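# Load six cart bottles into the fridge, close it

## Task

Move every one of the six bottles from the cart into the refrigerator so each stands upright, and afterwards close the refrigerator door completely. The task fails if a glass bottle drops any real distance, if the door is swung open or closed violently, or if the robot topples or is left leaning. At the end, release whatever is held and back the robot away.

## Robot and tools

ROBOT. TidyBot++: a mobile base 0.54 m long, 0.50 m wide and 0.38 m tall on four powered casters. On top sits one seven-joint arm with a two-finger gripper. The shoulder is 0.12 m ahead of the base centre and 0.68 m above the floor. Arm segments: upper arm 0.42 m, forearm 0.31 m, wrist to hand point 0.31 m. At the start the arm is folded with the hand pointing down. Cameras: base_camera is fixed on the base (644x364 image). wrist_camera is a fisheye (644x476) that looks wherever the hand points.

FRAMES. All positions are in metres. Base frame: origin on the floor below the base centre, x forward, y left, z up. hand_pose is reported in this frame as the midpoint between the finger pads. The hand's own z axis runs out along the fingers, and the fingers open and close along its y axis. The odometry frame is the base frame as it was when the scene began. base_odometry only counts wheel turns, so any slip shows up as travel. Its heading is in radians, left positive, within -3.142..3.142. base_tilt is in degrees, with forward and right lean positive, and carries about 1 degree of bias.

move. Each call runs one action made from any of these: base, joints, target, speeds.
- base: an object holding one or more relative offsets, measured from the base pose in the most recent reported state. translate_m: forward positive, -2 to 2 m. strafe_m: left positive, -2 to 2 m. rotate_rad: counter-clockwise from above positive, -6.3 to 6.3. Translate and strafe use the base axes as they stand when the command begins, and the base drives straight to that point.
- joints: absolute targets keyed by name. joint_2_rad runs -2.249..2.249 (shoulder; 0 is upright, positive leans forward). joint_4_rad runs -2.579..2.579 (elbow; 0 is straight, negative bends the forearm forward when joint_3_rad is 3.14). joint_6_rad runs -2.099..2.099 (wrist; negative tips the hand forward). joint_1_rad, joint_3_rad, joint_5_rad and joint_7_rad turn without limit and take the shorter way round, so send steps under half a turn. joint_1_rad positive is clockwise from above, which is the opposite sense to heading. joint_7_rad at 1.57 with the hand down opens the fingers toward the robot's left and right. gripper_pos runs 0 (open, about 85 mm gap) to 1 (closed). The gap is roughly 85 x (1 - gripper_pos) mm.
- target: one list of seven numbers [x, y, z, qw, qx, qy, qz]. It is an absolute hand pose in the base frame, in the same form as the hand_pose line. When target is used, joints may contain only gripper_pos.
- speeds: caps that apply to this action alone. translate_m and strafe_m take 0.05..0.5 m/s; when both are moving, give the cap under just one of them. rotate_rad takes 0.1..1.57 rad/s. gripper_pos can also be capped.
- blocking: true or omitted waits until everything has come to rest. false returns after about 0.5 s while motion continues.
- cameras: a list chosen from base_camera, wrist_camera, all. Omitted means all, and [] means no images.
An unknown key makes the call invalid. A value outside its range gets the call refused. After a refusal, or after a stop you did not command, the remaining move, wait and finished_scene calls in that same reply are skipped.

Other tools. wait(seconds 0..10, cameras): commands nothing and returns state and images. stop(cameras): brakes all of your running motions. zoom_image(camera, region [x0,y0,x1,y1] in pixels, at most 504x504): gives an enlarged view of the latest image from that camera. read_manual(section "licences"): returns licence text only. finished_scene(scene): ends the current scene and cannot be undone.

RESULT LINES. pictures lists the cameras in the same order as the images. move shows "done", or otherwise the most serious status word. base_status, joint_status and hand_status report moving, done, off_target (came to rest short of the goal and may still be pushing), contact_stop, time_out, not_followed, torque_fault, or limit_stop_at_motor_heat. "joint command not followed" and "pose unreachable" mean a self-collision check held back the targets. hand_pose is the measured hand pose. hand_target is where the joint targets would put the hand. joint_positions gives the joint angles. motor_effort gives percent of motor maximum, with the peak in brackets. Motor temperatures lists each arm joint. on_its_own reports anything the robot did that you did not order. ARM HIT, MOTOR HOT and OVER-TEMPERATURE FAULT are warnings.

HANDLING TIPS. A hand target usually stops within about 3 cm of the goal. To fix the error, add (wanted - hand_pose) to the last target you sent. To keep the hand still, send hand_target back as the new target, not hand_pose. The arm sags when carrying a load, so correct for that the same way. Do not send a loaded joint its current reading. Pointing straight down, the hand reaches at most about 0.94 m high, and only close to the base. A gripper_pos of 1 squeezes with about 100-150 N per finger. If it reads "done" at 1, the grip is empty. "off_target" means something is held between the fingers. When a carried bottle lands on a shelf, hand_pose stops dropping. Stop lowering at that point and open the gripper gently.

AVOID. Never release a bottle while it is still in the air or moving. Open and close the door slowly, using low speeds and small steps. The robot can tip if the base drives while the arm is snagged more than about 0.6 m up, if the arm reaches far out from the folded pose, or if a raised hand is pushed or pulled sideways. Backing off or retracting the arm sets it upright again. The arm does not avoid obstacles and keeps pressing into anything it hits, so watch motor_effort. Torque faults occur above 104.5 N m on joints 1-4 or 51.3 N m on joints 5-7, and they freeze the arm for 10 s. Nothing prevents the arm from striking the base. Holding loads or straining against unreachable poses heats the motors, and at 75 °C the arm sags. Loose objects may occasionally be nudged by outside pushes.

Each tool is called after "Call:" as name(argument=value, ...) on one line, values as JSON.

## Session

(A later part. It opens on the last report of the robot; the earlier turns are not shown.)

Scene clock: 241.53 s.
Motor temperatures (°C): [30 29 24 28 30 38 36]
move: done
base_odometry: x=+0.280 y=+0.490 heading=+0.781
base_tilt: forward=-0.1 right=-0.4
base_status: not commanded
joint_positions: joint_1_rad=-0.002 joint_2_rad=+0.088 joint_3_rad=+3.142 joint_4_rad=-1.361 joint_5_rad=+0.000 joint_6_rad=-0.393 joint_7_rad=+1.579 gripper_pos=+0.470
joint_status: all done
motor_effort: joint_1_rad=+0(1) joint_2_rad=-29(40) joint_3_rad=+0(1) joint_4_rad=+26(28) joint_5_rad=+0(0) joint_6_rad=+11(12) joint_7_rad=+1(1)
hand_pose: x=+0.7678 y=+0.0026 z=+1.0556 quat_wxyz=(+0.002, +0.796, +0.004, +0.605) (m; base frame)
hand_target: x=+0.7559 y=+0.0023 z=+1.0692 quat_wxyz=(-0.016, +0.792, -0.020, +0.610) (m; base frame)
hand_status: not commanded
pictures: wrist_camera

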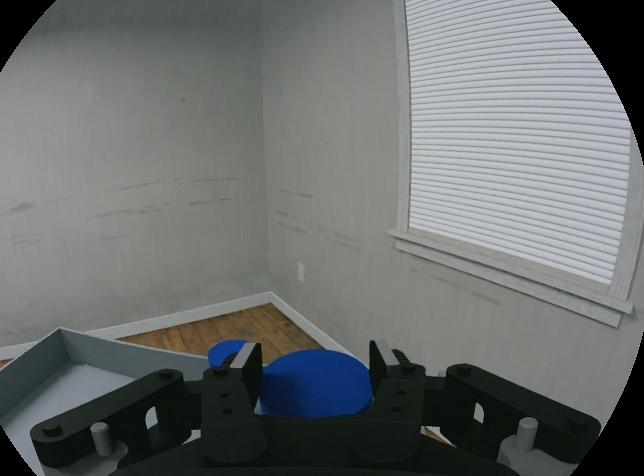

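Call:
move(base={"translate_m":-0.35}, speeds={"translate_m":0.4}, joints={"joint_1_rad":0.0,"joint_2_rad":-0.5,"joint_4_rad":-1.48,"joint_6_rad":-0.85}, cameras=[])

Call:
move(base={"translate_m":0.169,"strafe_m":0.718,"rotate_rad":2.186}, speeds={"rotate_rad":1.2}, cameras=["base_camera"])

Call:
move(base={"translate_m":0.212}, speeds={"translate_m":0.2}, joints={"joint_1_rad":0.2,"joint_2_rad":0.362,"joint_4_rad":-0.57,"joint_6_rad":-0.77}, cameras=["wrist_camera"])

Scene clock: 244.40 s.
Motor temperatures (°C): [30 29 24 28 30 38 36]
move: done
base_odometry: x=+0.031 y=+0.243 heading=+0.781
base_tilt: forward=-0.1 right=-0.4
base_status: done
joint_positions: joint_1_rad=-0.002 joint_2_rad=-0.488 joint_3_rad=+3.142 joint_4_rad=-1.473 joint_5_rad=+0.000 joint_6_rad=-0.833 joint_7_rad=+1.578 gripper_pos=+0.470
joint_status: all done
motor_effort: joint_1_rad=+0(3) joint_2_rad=-4(36) joint_3_rad=+1(4) joint_4_rad=+24(29) joint_5_rad=+0(1) joint_6_rad=+11(12) joint_7_rad=+1(1)
hand_pose: x=+0.4858 y=+0.0020 z=+1.1509 quat_wxyz=(+0.002, +0.789, +0.004, +0.614) (m; base frame)
hand_target: x=+0.4792 y=+0.0022 z=+1.1464 quat_wxyz=(-0.016, +0.792, -0.019, +0.610) (m; base frame)
hand_status: not commanded
pictures: none
No camera images: "cameras" was empty.

Scene clock: 247.73 s.
Motor temperatures (°C): [30 29 24 28 30 38 36]
move: done
base_odometry: x=-0.354 y=+0.872 heading=+2.967
base_tilt: forward=-0.1 right=-0.5
base_status: done
joint_positions: joint_1_rad=-0.002 joint_2_rad=-0.479 joint_3_rad=+3.143 joint_4_rad=-1.474 joint_5_rad=+0.000 joint_6_rad=-0.835 joint_7_rad=+1.578 gripper_pos=+0.470
joint_status: not commanded
motor_effort: joint_1_rad=+0(2) joint_2_rad=-5(9) joint_3_rad=+1(3) joint_4_rad=+23(24) joint_5_rad=+0(2) joint_6_rad=+11(11) joint_7_rad=+1(1)
hand_pose: x=+0.4897 y=+0.0012 z=+1.1466 quat_wxyz=(+0.002, +0.793, +0.003, +0.610) (m; base frame)
hand_target: x=+0.4792 y=+0.0022 z=+1.1464 quat_wxyz=(-0.016, +0.792, -0.019, +0.610) (m; base frame)
hand_status: not commanded
pictures: base_camera

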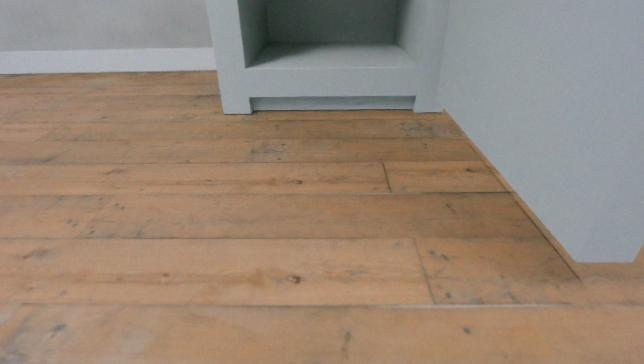

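Scene clock: 250.13 s.
Motor temperatures (°C): [30 29 24 28 30 38 36]
move: done
base_odometry: x=-0.563 y=+0.909 heading=+2.968
base_tilt: forward=+0.0 right=-0.4
base_status: done
joint_positions: joint_1_rad=+0.186 joint_2_rad=+0.399 joint_3_rad=+3.143 joint_4_rad=-0.606 joint_5_rad=+0.000 joint_6_rad=-0.835 joint_7_rad=+1.578 gripper_pos=+0.470
joint_status: all done
motor_effort: joint_1_rad=+0(1) joint_2_rad=-38(42) joint_3_rad=+0(2) joint_4_rad=+23(26) joint_5_rad=+0(1) joint_6_rad=+11(12) joint_7_rad=+1(1)
hand_pose: x=+0.8357 y=-0.1345 z=+1.1546 quat_wxyz=(+0.059, +0.793, -0.071, +0.603) (m; base frame)
hand_target: x=+0.8153 y=-0.1390 z=+1.2220 quat_wxyz=(+0.048, +0.746, -0.094, +0.657) (m; base frame)
hand_status: not commanded
pictures: wrist_camera

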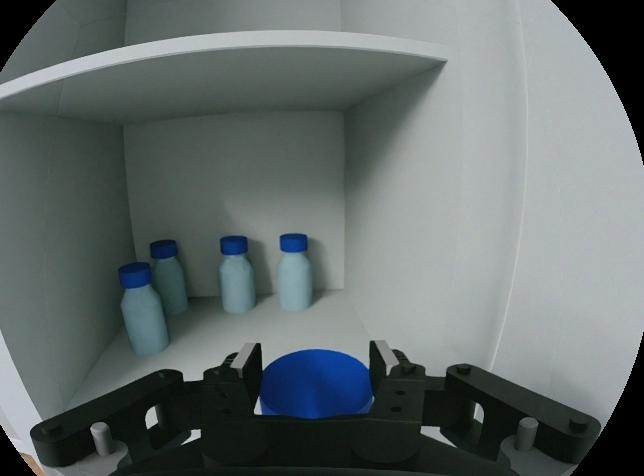

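Call:
move(base={"strafe_m":-0.035}, speeds={"strafe_m":0.15}, cameras=["base_camera","wrist_camera"])

Scene clock: 251.97 s.
Motor temperatures (°C): [30 29 24 28 30 38 36]
move: done
base_odometry: x=-0.557 y=+0.943 heading=+2.968
base_tilt: forward=-0.1 right=-0.5
base_status: done
joint_positions: joint_1_rad=+0.202 joint_2_rad=+0.400 joint_3_rad=+3.143 joint_4_rad=-0.606 joint_5_rad=+0.000 joint_6_rad=-0.835 joint_7_rad=+1.578 gripper_pos=+0.470
joint_status: not commanded
motor_effort: joint_1_rad=+0(4) joint_2_rad=-38(40) joint_3_rad=+0(2) joint_4_rad=+23(24) joint_5_rad=+0(1) joint_6_rad=+11(11) joint_7_rad=+1(1)
hand_pose: x=+0.8336 y=-0.1456 z=+1.1548 quat_wxyz=(+0.064, +0.792, -0.078, +0.602) (m; base frame)
hand_target: x=+0.8153 y=-0.1390 z=+1.2220 quat_wxyz=(+0.048, +0.746, -0.094, +0.657) (m; base frame)
hand_status: not commanded
pictures: base_camera, wrist_camera

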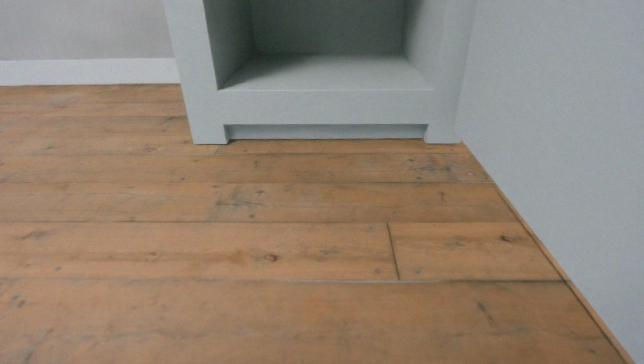

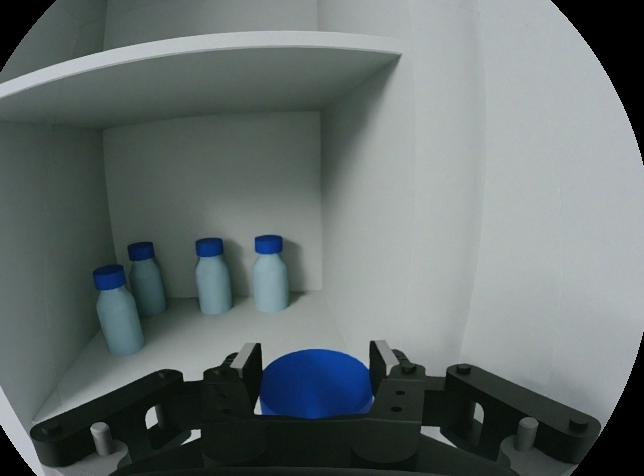

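Call:
move(base={"translate_m": 0.345}, speeds={"translate_m": 0.3})

Scene clock: 255.87 s.
Motor temperatures (°C): [30 29 24 28 30 38 36]
move: done
base_odometry: x=-0.897 y=+1.003 heading=+2.968
base_tilt: forward=-0.1 right=-0.4
base_status: done
joint_positions: joint_1_rad=+0.202 joint_2_rad=+0.404 joint_3_rad=+3.143 joint_4_rad=-0.603 joint_5_rad=+0.000 joint_6_rad=-0.835 joint_7_rad=+1.578 gripper_pos=+0.470
joint_status: not commanded
motor_effort: joint_1_rad=+0(2) joint_2_rad=-37(42) joint_3_rad=+0(1) joint_4_rad=+23(25) joint_5_rad=+0(1) joint_6_rad=+11(12) joint_7_rad=+1(1)
hand_pose: x=+0.8353 y=-0.1460 z=+1.1532 quat_wxyz=(+0.064, +0.792, -0.078, +0.602) (m; base frame)
hand_target: x=+0.8153 y=-0.1390 z=+1.2220 quat_wxyz=(+0.048, +0.746, -0.094, +0.657) (m; base frame)
hand_status: not commanded
pictures: base_camera, wrist_camera

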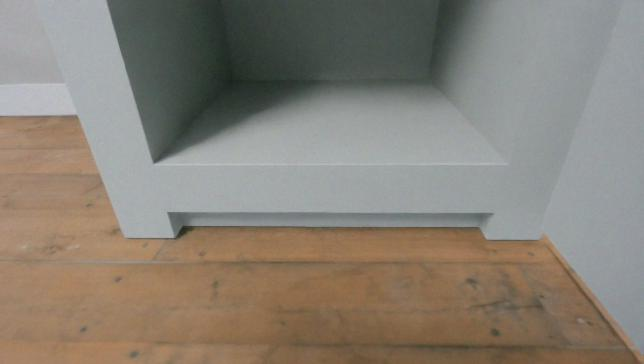

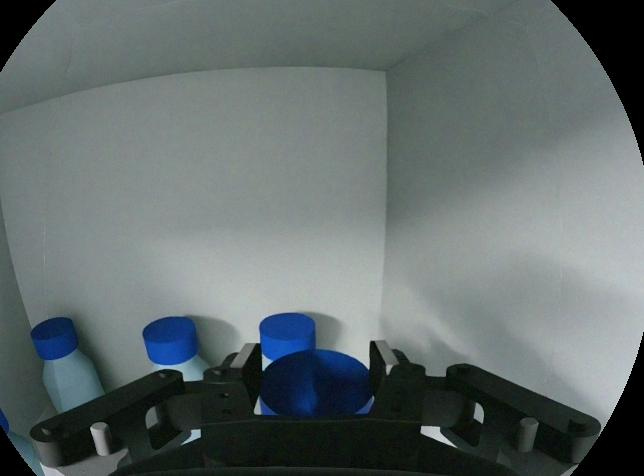

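Call:
move(joints={"joint_2_rad":0.345,"joint_4_rad":-0.72,"joint_6_rad":-0.645}, cameras=[])

Call:
move(joints={"joint_2_rad":0.338,"joint_4_rad":-0.80,"joint_6_rad":-0.60}, cameras=[])

Call:
move(joints={"joint_2_rad":0.330,"joint_4_rad":-0.85,"joint_6_rad":-0.59}, cameras=["wrist_camera"])

Scene clock: 257.70 s.
Motor temperatures (°C): [30 29 24 28 30 38 36]
move: off_target
base_odometry: x=-0.897 y=+1.003 heading=+2.968
base_tilt: forward=-0.1 right=-0.4
base_status: not commanded
joint_positions: joint_1_rad=+0.202 joint_2_rad=+0.391 joint_3_rad=+3.143 joint_4_rad=-0.716 joint_5_rad=+0.000 joint_6_rad=-0.723 joint_7_rad=+1.578 gripper_pos=+0.470
joint_status: joint_2_rad off_target (ended at +0.391, target +0.345); the others done
motor_effort: joint_1_rad=+0(1) joint_2_rad=-39(40) joint_3_rad=+0(1) joint_4_rad=+24(25) joint_5_rad=+0(0) joint_6_rad=+11(12) joint_7_rad=+1(1)
hand_pose: x=+0.8466 y=-0.1483 z=+1.1317 quat_wxyz=(+0.064, +0.789, -0.077, +0.607) (m; base frame)
hand_target: x=+0.8305 y=-0.1420 z=+1.1869 quat_wxyz=(+0.048, +0.749, -0.094, +0.654) (m; base frame)
hand_status: not commanded
pictures: none
No camera images: "cameras" was empty.

Scene clock: 258.83 s.
Motor temperatures (°C): [30 29 24 28 30 38 36]
move: off_target
base_odometry: x=-0.897 y=+1.003 heading=+2.968
base_tilt: forward=+0.0 right=-0.4
base_status: not commanded
joint_positions: joint_1_rad=+0.202 joint_2_rad=+0.384 joint_3_rad=+3.143 joint_4_rad=-0.795 joint_5_rad=+0.000 joint_6_rad=-0.675 joint_7_rad=+1.578 gripper_pos=+0.470
joint_status: joint_2_rad off_target (ended at +0.384, target +0.338); the others done
motor_effort: joint_1_rad=+0(1) joint_2_rad=-39(41) joint_3_rad=+0(1) joint_4_rad=+25(26) joint_5_rad=+0(0) joint_6_rad=+11(12) joint_7_rad=+1(1)
hand_pose: x=+0.8509 y=-0.1493 z=+1.1050 quat_wxyz=(+0.063, +0.796, -0.078, +0.597) (m; base frame)
hand_target: x=+0.8367 y=-0.1432 z=+1.1588 quat_wxyz=(+0.047, +0.758, -0.095, +0.644) (m; base frame)
hand_status: not commanded
pictures: none
No camera images: "cameras" was empty.

Scene clock: 259.57 s.
Motor temperatures (°C): [30 29 24 28 30 38 36]
move: off_target
base_odometry: x=-0.897 y=+1.003 heading=+2.968
base_tilt: forward=-0.1 right=-0.5
base_status: not commanded
joint_positions: joint_1_rad=+0.202 joint_2_rad=+0.372 joint_3_rad=+3.143 joint_4_rad=-0.836 joint_5_rad=+0.000 joint_6_rad=-0.657 joint_7_rad=+1.578 gripper_pos=+0.470
joint_status: joint_2_rad off_target (ended at +0.372, target +0.330); the others done
motor_effort: joint_1_rad=+0(1) joint_2_rad=-37(39) joint_3_rad=+0(1) joint_4_rad=+24(26) joint_5_rad=+0(0) joint_6_rad=+10(11) joint_7_rad=+1(1)
hand_pose: x=+0.8485 y=-0.1488 z=+1.0954 quat_wxyz=(+0.063, +0.799, -0.078, +0.593) (m; base frame)
hand_target: x=+0.8370 y=-0.1433 z=+1.1380 quat_wxyz=(+0.047, +0.768, -0.096, +0.632) (m; base frame)
hand_status: not commanded
pictures: wrist_camera

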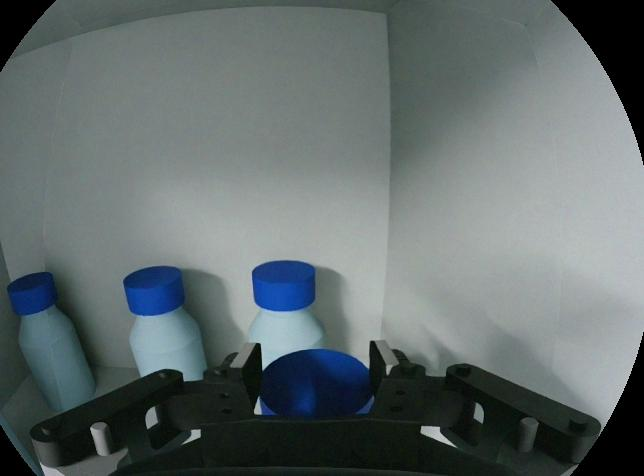

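Call:
move(joints={"joint_2_rad":0.330,"joint_4_rad":-0.88,"joint_6_rad":-0.57}, cameras=["wrist_camera"])

Scene clock: 260.40 s.
Motor temperatures (°C): [30 29 24 28 30 38 36]
move: done
base_odometry: x=-0.897 y=+1.003 heading=+2.968
base_tilt: forward=-0.1 right=-0.4
base_status: not commanded
joint_positions: joint_1_rad=+0.202 joint_2_rad=+0.363 joint_3_rad=+3.143 joint_4_rad=-0.860 joint_5_rad=+0.000 joint_6_rad=-0.629 joint_7_rad=+1.578 gripper_pos=+0.470
joint_status: all done
motor_effort: joint_1_rad=-1(1) joint_2_rad=-36(39) joint_3_rad=+0(1) joint_4_rad=+23(24) joint_5_rad=+0(1) joint_6_rad=+9(10) joint_7_rad=+1(1)
hand_pose: x=+0.8482 y=-0.1487 z=+1.0952 quat_wxyz=(+0.063, +0.796, -0.078, +0.597) (m; base frame)
hand_target: x=+0.8397 y=-0.1438 z=+1.1262 quat_wxyz=(+0.046, +0.771, -0.097, +0.628) (m; base frame)
hand_status: not commanded
pictures: wrist_camera

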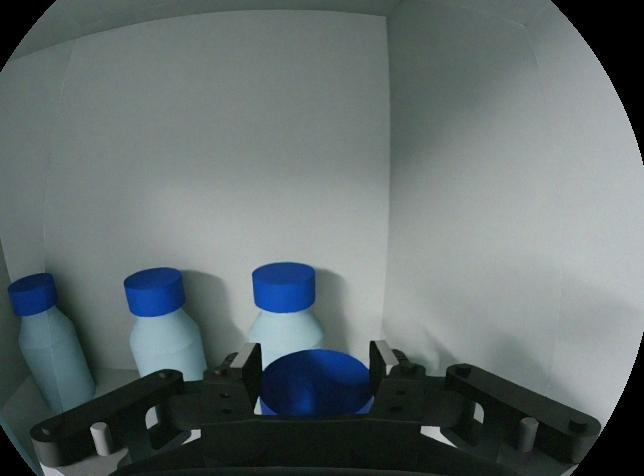

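Call:
move(joints={"gripper_pos":0.36}, cameras=[])

Call:
move(joints={"gripper_pos":0.25}, cameras=["wrist_camera"])

Call:
move(base={"translate_m": -0.14}, speeds={"translate_m": 0.15}, cameras=["wrist_camera"])

Scene clock: 261.73 s.
Motor temperatures (°C): [30 29 24 28 30 38 36]
move: done
base_odometry: x=-0.897 y=+1.003 heading=+2.968
base_tilt: forward=-0.1 right=-0.5
base_status: not commanded
joint_positions: joint_1_rad=+0.202 joint_2_rad=+0.353 joint_3_rad=+3.143 joint_4_rad=-0.861 joint_5_rad=+0.000 joint_6_rad=-0.622 joint_7_rad=+1.578 gripper_pos=+0.360
joint_status: all done
motor_effort: joint_1_rad=+0(1) joint_2_rad=-34(37) joint_3_rad=+1(1) joint_4_rad=+21(24) joint_5_rad=+0(0) joint_6_rad=+8(10) joint_7_rad=+1(1)
hand_pose: x=+0.8447 y=-0.1480 z=+1.1049 quat_wxyz=(+0.064, +0.790, -0.078, +0.604) (m; base frame)
hand_target: x=+0.8397 y=-0.1438 z=+1.1262 quat_wxyz=(+0.046, +0.771, -0.097, +0.628) (m; base frame)
hand_status: not commanded
pictures: none
No camera images: "cameras" was empty.

Scene clock: 262.27 s.
Motor temperatures (°C): [30 29 24 28 30 38 36]
move: done
base_odometry: x=-0.897 y=+1.003 heading=+2.968
base_tilt: forward=-0.1 right=-0.5
base_status: not commanded
joint_positions: joint_1_rad=+0.202 joint_2_rad=+0.353 joint_3_rad=+3.143 joint_4_rad=-0.861 joint_5_rad=+0.000 joint_6_rad=-0.622 joint_7_rad=+1.578 gripper_pos=+0.250
joint_status: all done
motor_effort: joint_1_rad=+0(0) joint_2_rad=-33(35) joint_3_rad=+0(1) joint_4_rad=+22(22) joint_5_rad=+0(1) joint_6_rad=+8(8) joint_7_rad=+1(1)
hand_pose: x=+0.8447 y=-0.1480 z=+1.1049 quat_wxyz=(+0.064, +0.790, -0.078, +0.604) (m; base frame)
hand_target: x=+0.8397 y=-0.1438 z=+1.1262 quat_wxyz=(+0.046, +0.771, -0.097, +0.628) (m; base frame)
hand_status: not commanded
pictures: wrist_camera

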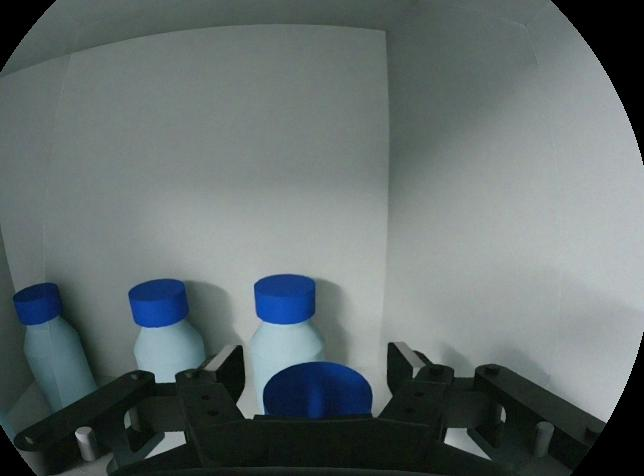

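Scene clock: 263.87 s.
Motor temperatures (°C): [30 29 24 28 30 38 36]
move: done
base_odometry: x=-0.759 y=+0.979 heading=+2.967
base_tilt: forward=-0.1 right=-0.5
base_status: done
joint_positions: joint_1_rad=+0.202 joint_2_rad=+0.342 joint_3_rad=+3.143 joint_4_rad=-0.861 joint_5_rad=+0.000 joint_6_rad=-0.621 joint_7_rad=+1.578 gripper_pos=+0.250
joint_status: not commanded
motor_effort: joint_1_rad=+0(1) joint_2_rad=-34(38) joint_3_rad=+0(1) joint_4_rad=+21(22) joint_5_rad=+0(1) joint_6_rad=+8(8) joint_7_rad=+1(1)
hand_pose: x=+0.8401 y=-0.1470 z=+1.1134 quat_wxyz=(+0.065, +0.787, -0.077, +0.609) (m; base frame)
hand_target: x=+0.8397 y=-0.1438 z=+1.1262 quat_wxyz=(+0.046, +0.771, -0.097, +0.628) (m; base frame)
hand_status: not commanded
pictures: wrist_camera

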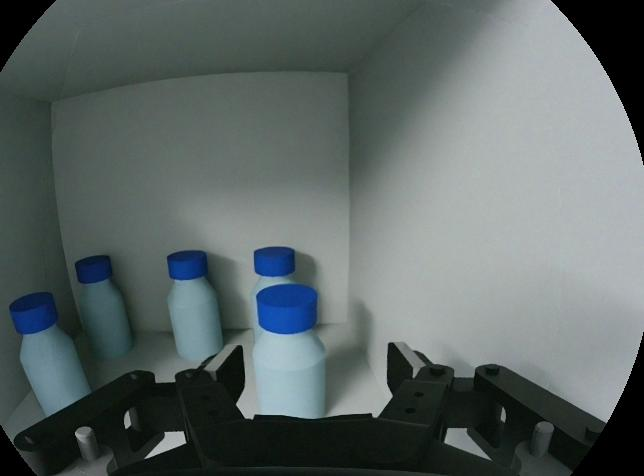

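Call:
move(base={"translate_m": -0.34}, speeds={"translate_m": 0.45}, joints={"joint_1_rad":0.0,"joint_2_rad":-0.5,"joint_4_rad":-1.48,"joint_6_rad":-0.87,"gripper_pos":0.28})

Scene clock: 266.37 s.
Motor temperatures (°C): [30 29 24 28 30 38 36]
move: done
base_odometry: x=-0.424 y=+0.920 heading=+2.966
base_tilt: forward=-0.1 right=-0.4
base_status: done
joint_positions: joint_1_rad=+0.017 joint_2_rad=-0.497 joint_3_rad=+3.143 joint_4_rad=-1.453 joint_5_rad=+0.000 joint_6_rad=-0.830 joint_7_rad=+1.578 gripper_pos=+0.280
joint_status: all done
motor_effort: joint_1_rad=+0(1) joint_2_rad=-2(39) joint_3_rad=+1(2) joint_4_rad=+20(24) joint_5_rad=+0(1) joint_6_rad=+8(9) joint_7_rad=+1(1)
hand_pose: x=+0.4791 y=-0.0054 z=+1.1666 quat_wxyz=(+0.008, +0.779, -0.004, +0.627) (m; base frame)
hand_target: x=+0.4776 y=+0.0022 z=+1.1404 quat_wxyz=(-0.015, +0.798, -0.019, +0.602) (m; base frame)
hand_status: not commanded
pictures: base_camera, wrist_camera

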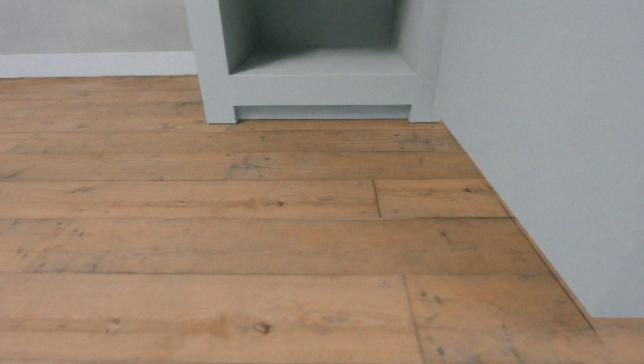

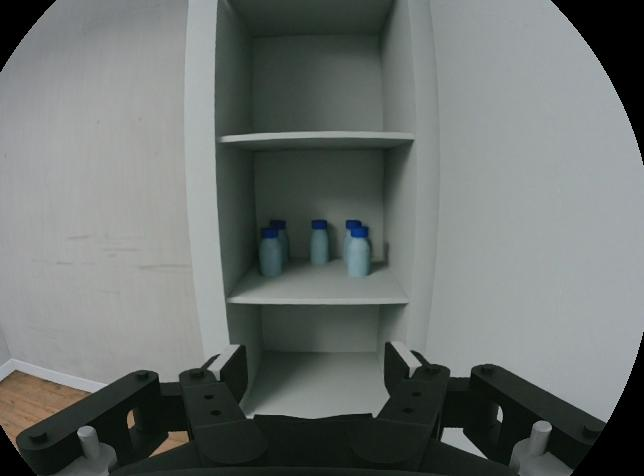

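Call:
move(base={"translate_m": -0.560, "strafe_m": 0.447, "rotate_rad": -2.188}, speeds={"rotate_rad": 1.2}, joints={"joint_1_rad":0.0})

Call:
move(base={"translate_m": 0.18}, joints={"joint_1_rad":0.0,"joint_2_rad":0.313,"joint_4_rad":-1.345,"joint_6_rad":-0.16,"gripper_pos":0.28})

Scene clock: 270.33 s.
Motor temperatures (°C): [30 29 24 28 30 38 36]
move: done
base_odometry: x=+0.049 y=+0.382 heading=+0.779
base_tilt: forward=-0.1 right=-0.5
base_status: done
joint_positions: joint_1_rad=+0.012 joint_2_rad=-0.501 joint_3_rad=+3.143 joint_4_rad=-1.456 joint_5_rad=+0.000 joint_6_rad=-0.833 joint_7_rad=+1.578 gripper_pos=+0.280
joint_status: all done
motor_effort: joint_1_rad=+0(1) joint_2_rad=-1(6) joint_3_rad=+1(3) joint_4_rad=+19(21) joint_5_rad=+0(1) joint_6_rad=+8(8) joint_7_rad=+1(1)
hand_pose: x=+0.4773 y=-0.0036 z=+1.1655 quat_wxyz=(+0.006, +0.779, -0.002, +0.626) (m; base frame)
hand_target: x=+0.4776 y=+0.0022 z=+1.1404 quat_wxyz=(-0.015, +0.798, -0.019, +0.602) (m; base frame)
hand_status: not commanded
pictures: base_camera, wrist_camera

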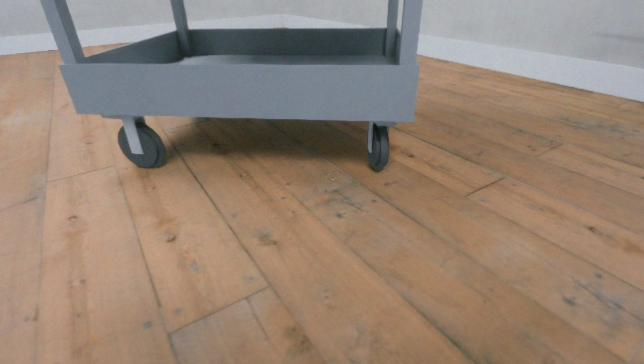

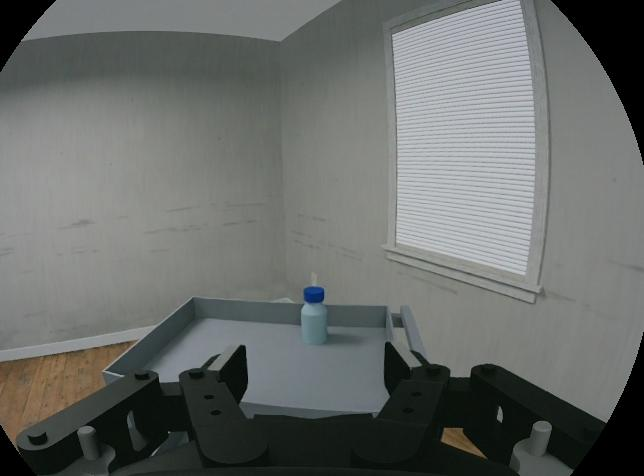

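Scene clock: 272.77 s.
Motor temperatures (°C): [30 29 24 28 30 38 36]
move: done
base_odometry: x=+0.177 y=+0.508 heading=+0.778
base_tilt: forward=-0.1 right=-0.5
base_status: done
joint_positions: joint_1_rad=+0.012 joint_2_rad=+0.326 joint_3_rad=+3.143 joint_4_rad=-1.365 joint_5_rad=+0.000 joint_6_rad=-0.216 joint_7_rad=+1.578 gripper_pos=+0.280
joint_status: all done
motor_effort: joint_1_rad=+0(1) joint_2_rad=-33(36) joint_3_rad=+0(2) joint_4_rad=+22(24) joint_5_rad=+0(0) joint_6_rad=+8(9) joint_7_rad=+1(1)
hand_pose: x=+0.8597 y=-0.0083 z=+0.9399 quat_wxyz=(+0.006, +0.816, -0.002, +0.579) (m; base frame)
hand_target: x=+0.8635 y=+0.0023 z=+0.9786 quat_wxyz=(-0.016, +0.789, -0.020, +0.614) (m; base frame)
hand_status: not commanded
pictures: base_camera, wrist_camera

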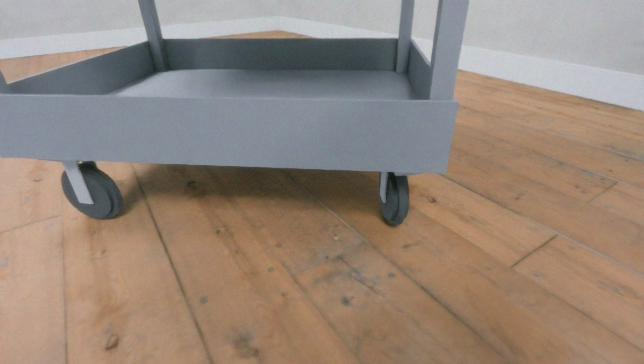

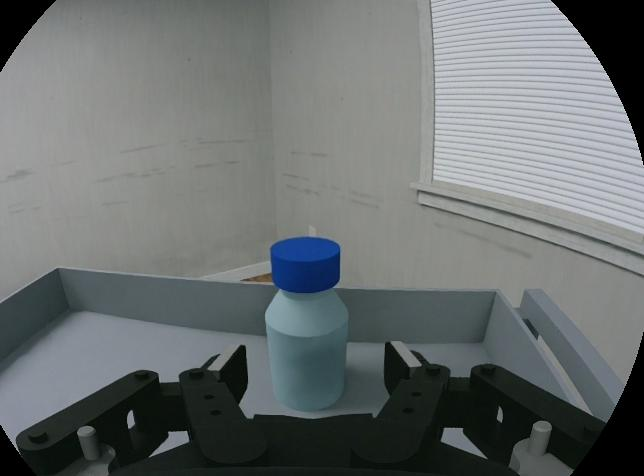

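Call:
move(base={"translate_m": 0.08, "strafe_m": 0.009}, speeds={"translate_m": 0.12}, joints={"joint_2_rad":0.313,"joint_4_rad":-1.310,"joint_6_rad":-0.175}, cameras=["wrist_camera"])

Scene clock: 274.27 s.
Motor temperatures (°C): [30 29 24 28 30 38 36]
move: done
base_odometry: x=+0.228 y=+0.571 heading=+0.777
base_tilt: forward=-0.1 right=-0.4
base_status: done
joint_positions: joint_1_rad=+0.011 joint_2_rad=+0.329 joint_3_rad=+3.143 joint_4_rad=-1.323 joint_5_rad=+0.000 joint_6_rad=-0.214 joint_7_rad=+1.578 gripper_pos=+0.280
joint_status: all done
motor_effort: joint_1_rad=+0(2) joint_2_rad=-34(37) joint_3_rad=+1(1) joint_4_rad=+22(24) joint_5_rad=+0(1) joint_6_rad=+8(9) joint_7_rad=+1(1)
hand_pose: x=+0.8660 y=-0.0081 z=+0.9637 quat_wxyz=(+0.006, +0.804, -0.002, +0.595) (m; base frame)
hand_target: x=+0.8658 y=+0.0023 z=+0.9956 quat_wxyz=(-0.016, +0.782, -0.019, +0.622) (m; base frame)
hand_status: not commanded
pictures: wrist_camera

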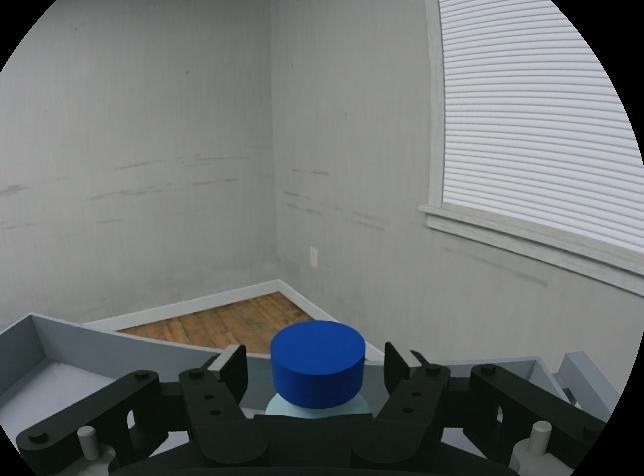

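Call:
move(base={"translate_m": 0.033}, speeds={"translate_m": 0.1}, cameras=["wrist_camera"])

Scene clock: 275.40 s.
Motor temperatures (°C): [30 29 24 28 30 38 36]
move: done
base_odometry: x=+0.252 y=+0.594 heading=+0.778
base_tilt: forward=-0.1 right=-0.5
base_status: done
joint_positions: joint_1_rad=+0.011 joint_2_rad=+0.330 joint_3_rad=+3.143 joint_4_rad=-1.323 joint_5_rad=+0.000 joint_6_rad=-0.214 joint_7_rad=+1.578 gripper_pos=+0.280
joint_status: not commanded
motor_effort: joint_1_rad=+0(3) joint_2_rad=-33(37) joint_3_rad=+0(2) joint_4_rad=+22(23) joint_5_rad=+0(0) joint_6_rad=+8(9) joint_7_rad=+1(1)
hand_pose: x=+0.8662 y=-0.0077 z=+0.9633 quat_wxyz=(+0.006, +0.804, -0.002, +0.595) (m; base frame)
hand_target: x=+0.8658 y=+0.0023 z=+0.9956 quat_wxyz=(-0.016, +0.782, -0.019, +0.622) (m; base frame)
hand_status: not commanded
pictures: wrist_camera

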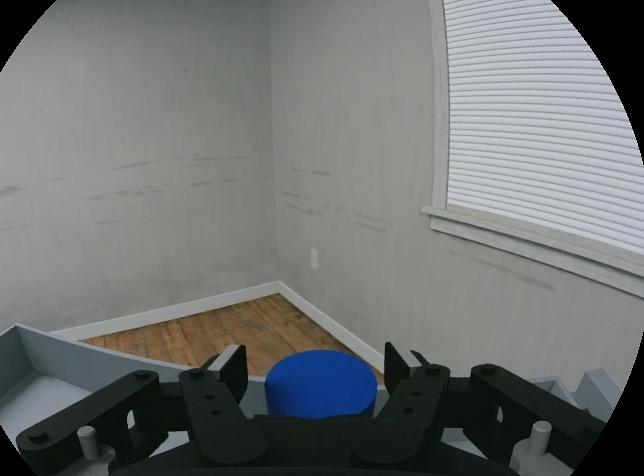

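Call:
move(base={"translate_m": 0.012}, speeds={"translate_m": 0.1}, joints={"joint_2_rad":0.313,"joint_4_rad":-1.335,"joint_6_rad":-0.16}, cameras=["wrist_camera"])

Scene clock: 276.43 s.
Motor temperatures (°C): [30 29 24 28 30 38 36]
move: done
base_odometry: x=+0.260 y=+0.603 heading=+0.778
base_tilt: forward=-0.1 right=-0.4
base_status: done
joint_positions: joint_1_rad=+0.011 joint_2_rad=+0.330 joint_3_rad=+3.143 joint_4_rad=-1.324 joint_5_rad=+0.000 joint_6_rad=-0.205 joint_7_rad=+1.578 gripper_pos=+0.280
joint_status: all done
motor_effort: joint_1_rad=+0(2) joint_2_rad=-34(37) joint_3_rad=+0(1) joint_4_rad=+22(23) joint_5_rad=+0(0) joint_6_rad=+8(10) joint_7_rad=+1(1)
hand_pose: x=+0.8671 y=-0.0076 z=+0.9650 quat_wxyz=(+0.006, +0.801, -0.002, +0.598) (m; base frame)
hand_target: x=+0.8645 y=+0.0023 z=+0.9848 quat_wxyz=(-0.016, +0.786, -0.020, +0.618) (m; base frame)
hand_status: not commanded
pictures: wrist_camera

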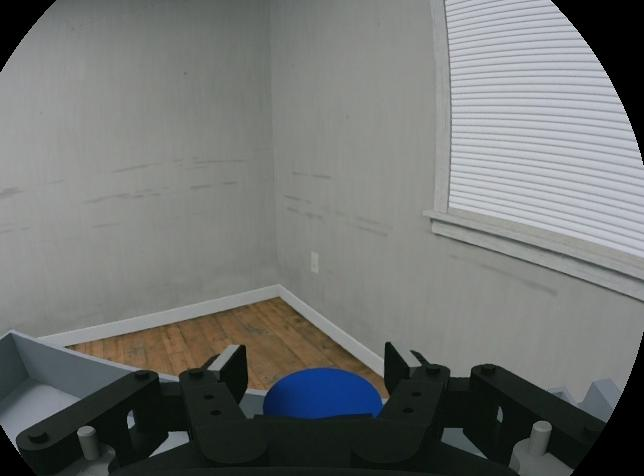

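Call:
move(joints={"joint_2_rad":0.313,"joint_4_rad":-1.362,"joint_6_rad":-0.145}, cameras=["wrist_camera"])

Scene clock: 277.43 s.
Motor temperatures (°C): [30 29 24 28 30 38 36]
move: done
base_odometry: x=+0.260 y=+0.603 heading=+0.778
base_tilt: forward=-0.1 right=-0.5
base_status: not commanded
joint_positions: joint_1_rad=+0.011 joint_2_rad=+0.330 joint_3_rad=+3.143 joint_4_rad=-1.342 joint_5_rad=+0.000 joint_6_rad=-0.194 joint_7_rad=+1.578 gripper_pos=+0.280
joint_status: all done
motor_effort: joint_1_rad=+0(1) joint_2_rad=-35(35) joint_3_rad=+0(1) joint_4_rad=+23(24) joint_5_rad=+0(0) joint_6_rad=+8(8) joint_7_rad=+1(1)
hand_pose: x=+0.8660 y=-0.0076 z=+0.9577 quat_wxyz=(+0.006, +0.803, -0.002, +0.596) (m; base frame)
hand_target: x=+0.8629 y=+0.0023 z=+0.9727 quat_wxyz=(-0.016, +0.789, -0.020, +0.614) (m; base frame)
hand_status: not commanded
pictures: wrist_camera

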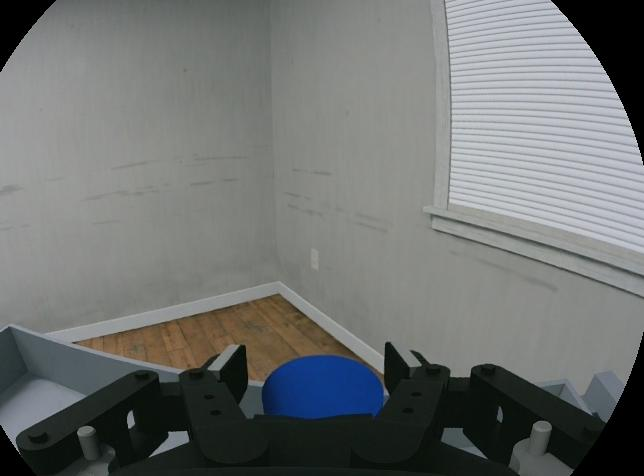

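Call:
move(joints={"gripper_pos":0.75}, cameras=["wrist_camera"])

Call:
move(joints={"joint_1_rad":0.0,"joint_2_rad":0.06,"joint_4_rad":-1.36,"joint_6_rad":-0.41}, cameras=["wrist_camera"])

Scene clock: 278.63 s.
Motor temperatures (°C): [30 29 24 28 30 38 36]
move: off_target
base_odometry: x=+0.260 y=+0.603 heading=+0.778
base_tilt: forward=+0.0 right=-0.5
base_status: not commanded
joint_positions: joint_1_rad=+0.011 joint_2_rad=+0.330 joint_3_rad=+3.143 joint_4_rad=-1.342 joint_5_rad=+0.000 joint_6_rad=-0.193 joint_7_rad=+1.578 gripper_pos=+0.461
joint_status: gripper_pos off_target (ended at +0.461, target +0.750)
motor_effort: joint_1_rad=-1(2) joint_2_rad=-34(35) joint_3_rad=+0(1) joint_4_rad=+22(23) joint_5_rad=+0(1) joint_6_rad=+8(9) joint_7_rad=+1(1)
hand_pose: x=+0.8660 y=-0.0076 z=+0.9582 quat_wxyz=(+0.006, +0.803, -0.002, +0.596) (m; base frame)
hand_target: x=+0.8629 y=+0.0023 z=+0.9727 quat_wxyz=(-0.016, +0.789, -0.020, +0.614) (m; base frame)
hand_status: not commanded
pictures: wrist_camera

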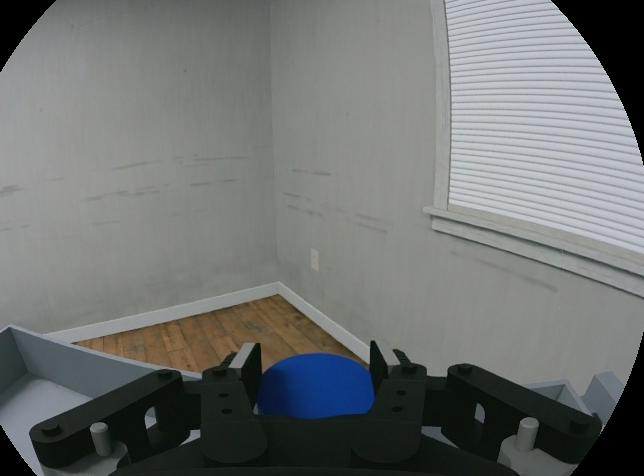

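Scene clock: 280.33 s.
Motor temperatures (°C): [30 29 24 28 30 38 36]
move: done
base_odometry: x=+0.260 y=+0.603 heading=+0.778
base_tilt: forward=-0.1 right=-0.5
base_status: not commanded
joint_positions: joint_1_rad=+0.011 joint_2_rad=+0.092 joint_3_rad=+3.143 joint_4_rad=-1.367 joint_5_rad=+0.000 joint_6_rad=-0.398 joint_7_rad=+1.578 gripper_pos=+0.461
joint_status: all done
motor_effort: joint_1_rad=+0(2) joint_2_rad=-30(42) joint_3_rad=+1(1) joint_4_rad=+27(29) joint_5_rad=+0(0) joint_6_rad=+11(12) joint_7_rad=+1(1)
hand_pose: x=+0.7689 y=-0.0064 z=+1.0479 quat_wxyz=(+0.006, +0.801, -0.002, +0.599) (m; base frame)
hand_target: x=+0.7559 y=+0.0023 z=+1.0692 quat_wxyz=(-0.016, +0.792, -0.020, +0.610) (m; base frame)
hand_status: not commanded
pictures: wrist_camera

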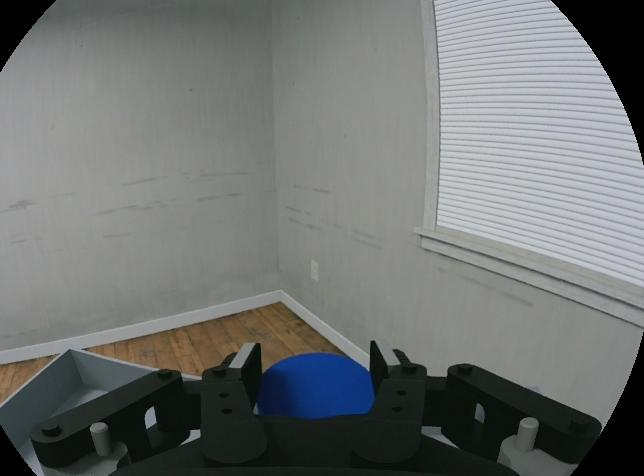

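Call:
move(base={"translate_m": -0.35}, speeds={"translate_m": 0.4}, joints={"joint_1_rad":0.0,"joint_2_rad":-0.5,"joint_4_rad":-1.48,"joint_6_rad":-0.85}, cameras=["wrist_camera"])

Call:
move(base={"translate_m": 0.131, "strafe_m": 0.645, "rotate_rad": 2.188}, speeds={"rotate_rad": 1.2})

Call:
move(base={"translate_m": 0.212}, speeds={"translate_m": 0.2}, joints={"joint_1_rad":0.035,"joint_2_rad":0.362,"joint_4_rad":-0.57,"joint_6_rad":-0.77})

Scene clock: 283.13 s.
Motor temperatures (°C): [30 29 24 28 30 38 36]
move: done
base_odometry: x=+0.010 y=+0.357 heading=+0.778
base_tilt: forward=-0.1 right=-0.5
base_status: done
joint_positions: joint_1_rad=+0.008 joint_2_rad=-0.485 joint_3_rad=+3.143 joint_4_rad=-1.477 joint_5_rad=+0.000 joint_6_rad=-0.837 joint_7_rad=+1.578 gripper_pos=+0.461
joint_status: all done
motor_effort: joint_1_rad=+0(5) joint_2_rad=-5(37) joint_3_rad=+2(4) joint_4_rad=+24(29) joint_5_rad=+0(1) joint_6_rad=+11(12) joint_7_rad=+1(1)
hand_pose: x=+0.4871 y=-0.0023 z=+1.1465 quat_wxyz=(+0.005, +0.792, -0.001, +0.610) (m; base frame)
hand_target: x=+0.4792 y=+0.0022 z=+1.1464 quat_wxyz=(-0.016, +0.792, -0.019, +0.610) (m; base frame)
hand_status: not commanded
pictures: wrist_camera

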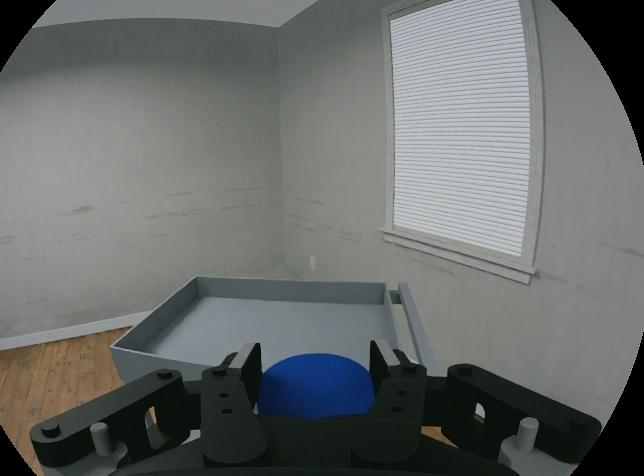

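Scene clock: 286.47 s.
Motor temperatures (°C): [30 29 24 28 30 38 36]
move: done
base_odometry: x=-0.349 y=+0.909 heading=+2.965
base_tilt: forward=-0.1 right=-0.5
base_status: done
joint_positions: joint_1_rad=+0.006 joint_2_rad=-0.475 joint_3_rad=+3.143 joint_4_rad=-1.478 joint_5_rad=+0.000 joint_6_rad=-0.839 joint_7_rad=+1.578 gripper_pos=+0.461
joint_status: not commanded
motor_effort: joint_1_rad=+0(2) joint_2_rad=-5(10) joint_3_rad=+1(5) joint_4_rad=+24(25) joint_5_rad=+0(2) joint_6_rad=+12(12) joint_7_rad=+1(1)
hand_pose: x=+0.4914 y=-0.0019 z=+1.1418 quat_wxyz=(+0.004, +0.796, +0.000, +0.605) (m; base frame)
hand_target: x=+0.4792 y=+0.0022 z=+1.1464 quat_wxyz=(-0.016, +0.792, -0.019, +0.610) (m; base frame)
hand_status: not commanded
pictures: base_camera, wrist_camera

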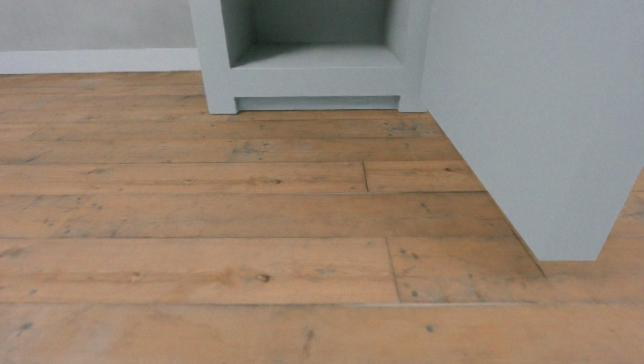

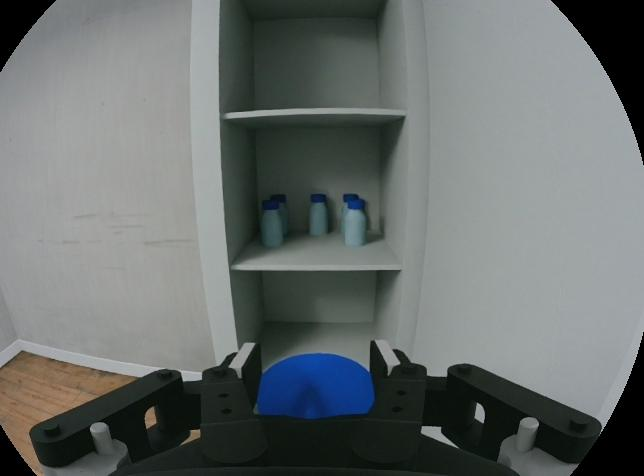

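Scene clock: 288.90 s.
Motor temperatures (°C): [30 29 24 28 30 38 36]
move: off_target
base_odometry: x=-0.558 y=+0.946 heading=+2.966
base_tilt: forward=+0.0 right=-0.4
base_status: done
joint_positions: joint_1_rad=+0.019 joint_2_rad=+0.405 joint_3_rad=+3.143 joint_4_rad=-0.610 joint_5_rad=+0.000 joint_6_rad=-0.839 joint_7_rad=+1.578 gripper_pos=+0.461
joint_status: joint_2_rad off_target (ended at +0.405, target +0.362); joint_4_rad off_target (ended at -0.610, target -0.570); the others done
motor_effort: joint_1_rad=+0(1) joint_2_rad=-40(44) joint_3_rad=+0(2) joint_4_rad=+24(27) joint_5_rad=+0(1) joint_6_rad=+11(13) joint_7_rad=+1(1)
hand_pose: x=+0.8507 y=-0.0132 z=+1.1474 quat_wxyz=(+0.008, +0.800, -0.005, +0.600) (m; base frame)
hand_target: x=+0.8286 y=-0.0227 z=+1.2220 quat_wxyz=(-0.006, +0.751, -0.032, +0.659) (m; base frame)
hand_status: not commanded
pictures: base_camera, wrist_camera

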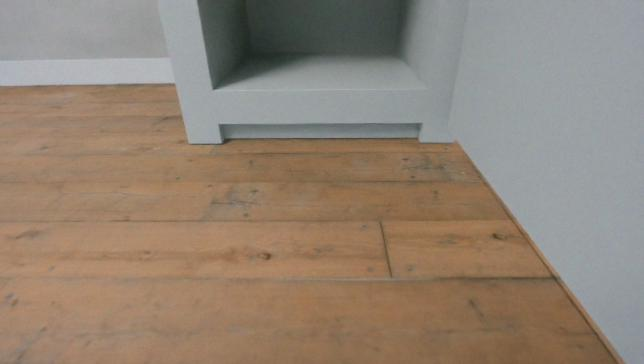

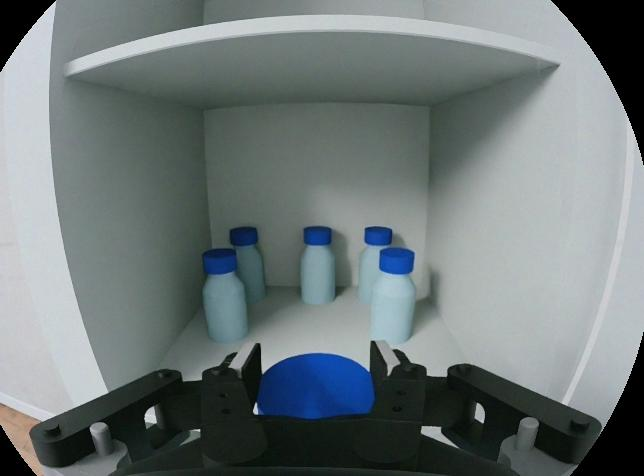

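Call:
move(base={"translate_m": 0.32, "strafe_m": 0.003}, speeds={"translate_m": 0.25}, cameras=["wrist_camera"])

Scene clock: 291.50 s.
Motor temperatures (°C): [30 29 24 28 30 38 36]
move: done
base_odometry: x=-0.873 y=+0.999 heading=+2.967
base_tilt: forward=-0.1 right=-0.5
base_status: done
joint_positions: joint_1_rad=+0.020 joint_2_rad=+0.409 joint_3_rad=+3.143 joint_4_rad=-0.607 joint_5_rad=+0.000 joint_6_rad=-0.839 joint_7_rad=+1.578 gripper_pos=+0.461
joint_status: not commanded
motor_effort: joint_1_rad=+0(2) joint_2_rad=-40(43) joint_3_rad=+0(1) joint_4_rad=+24(25) joint_5_rad=+0(1) joint_6_rad=+11(12) joint_7_rad=+1(1)
hand_pose: x=+0.8523 y=-0.0141 z=+1.1462 quat_wxyz=(+0.009, +0.800, -0.006, +0.600) (m; base frame)
hand_target: x=+0.8286 y=-0.0227 z=+1.2220 quat_wxyz=(-0.006, +0.751, -0.032, +0.659) (m; base frame)
hand_status: not commanded
pictures: wrist_camera

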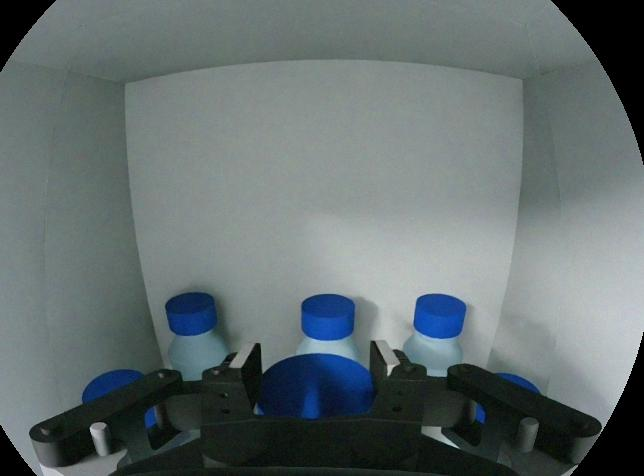

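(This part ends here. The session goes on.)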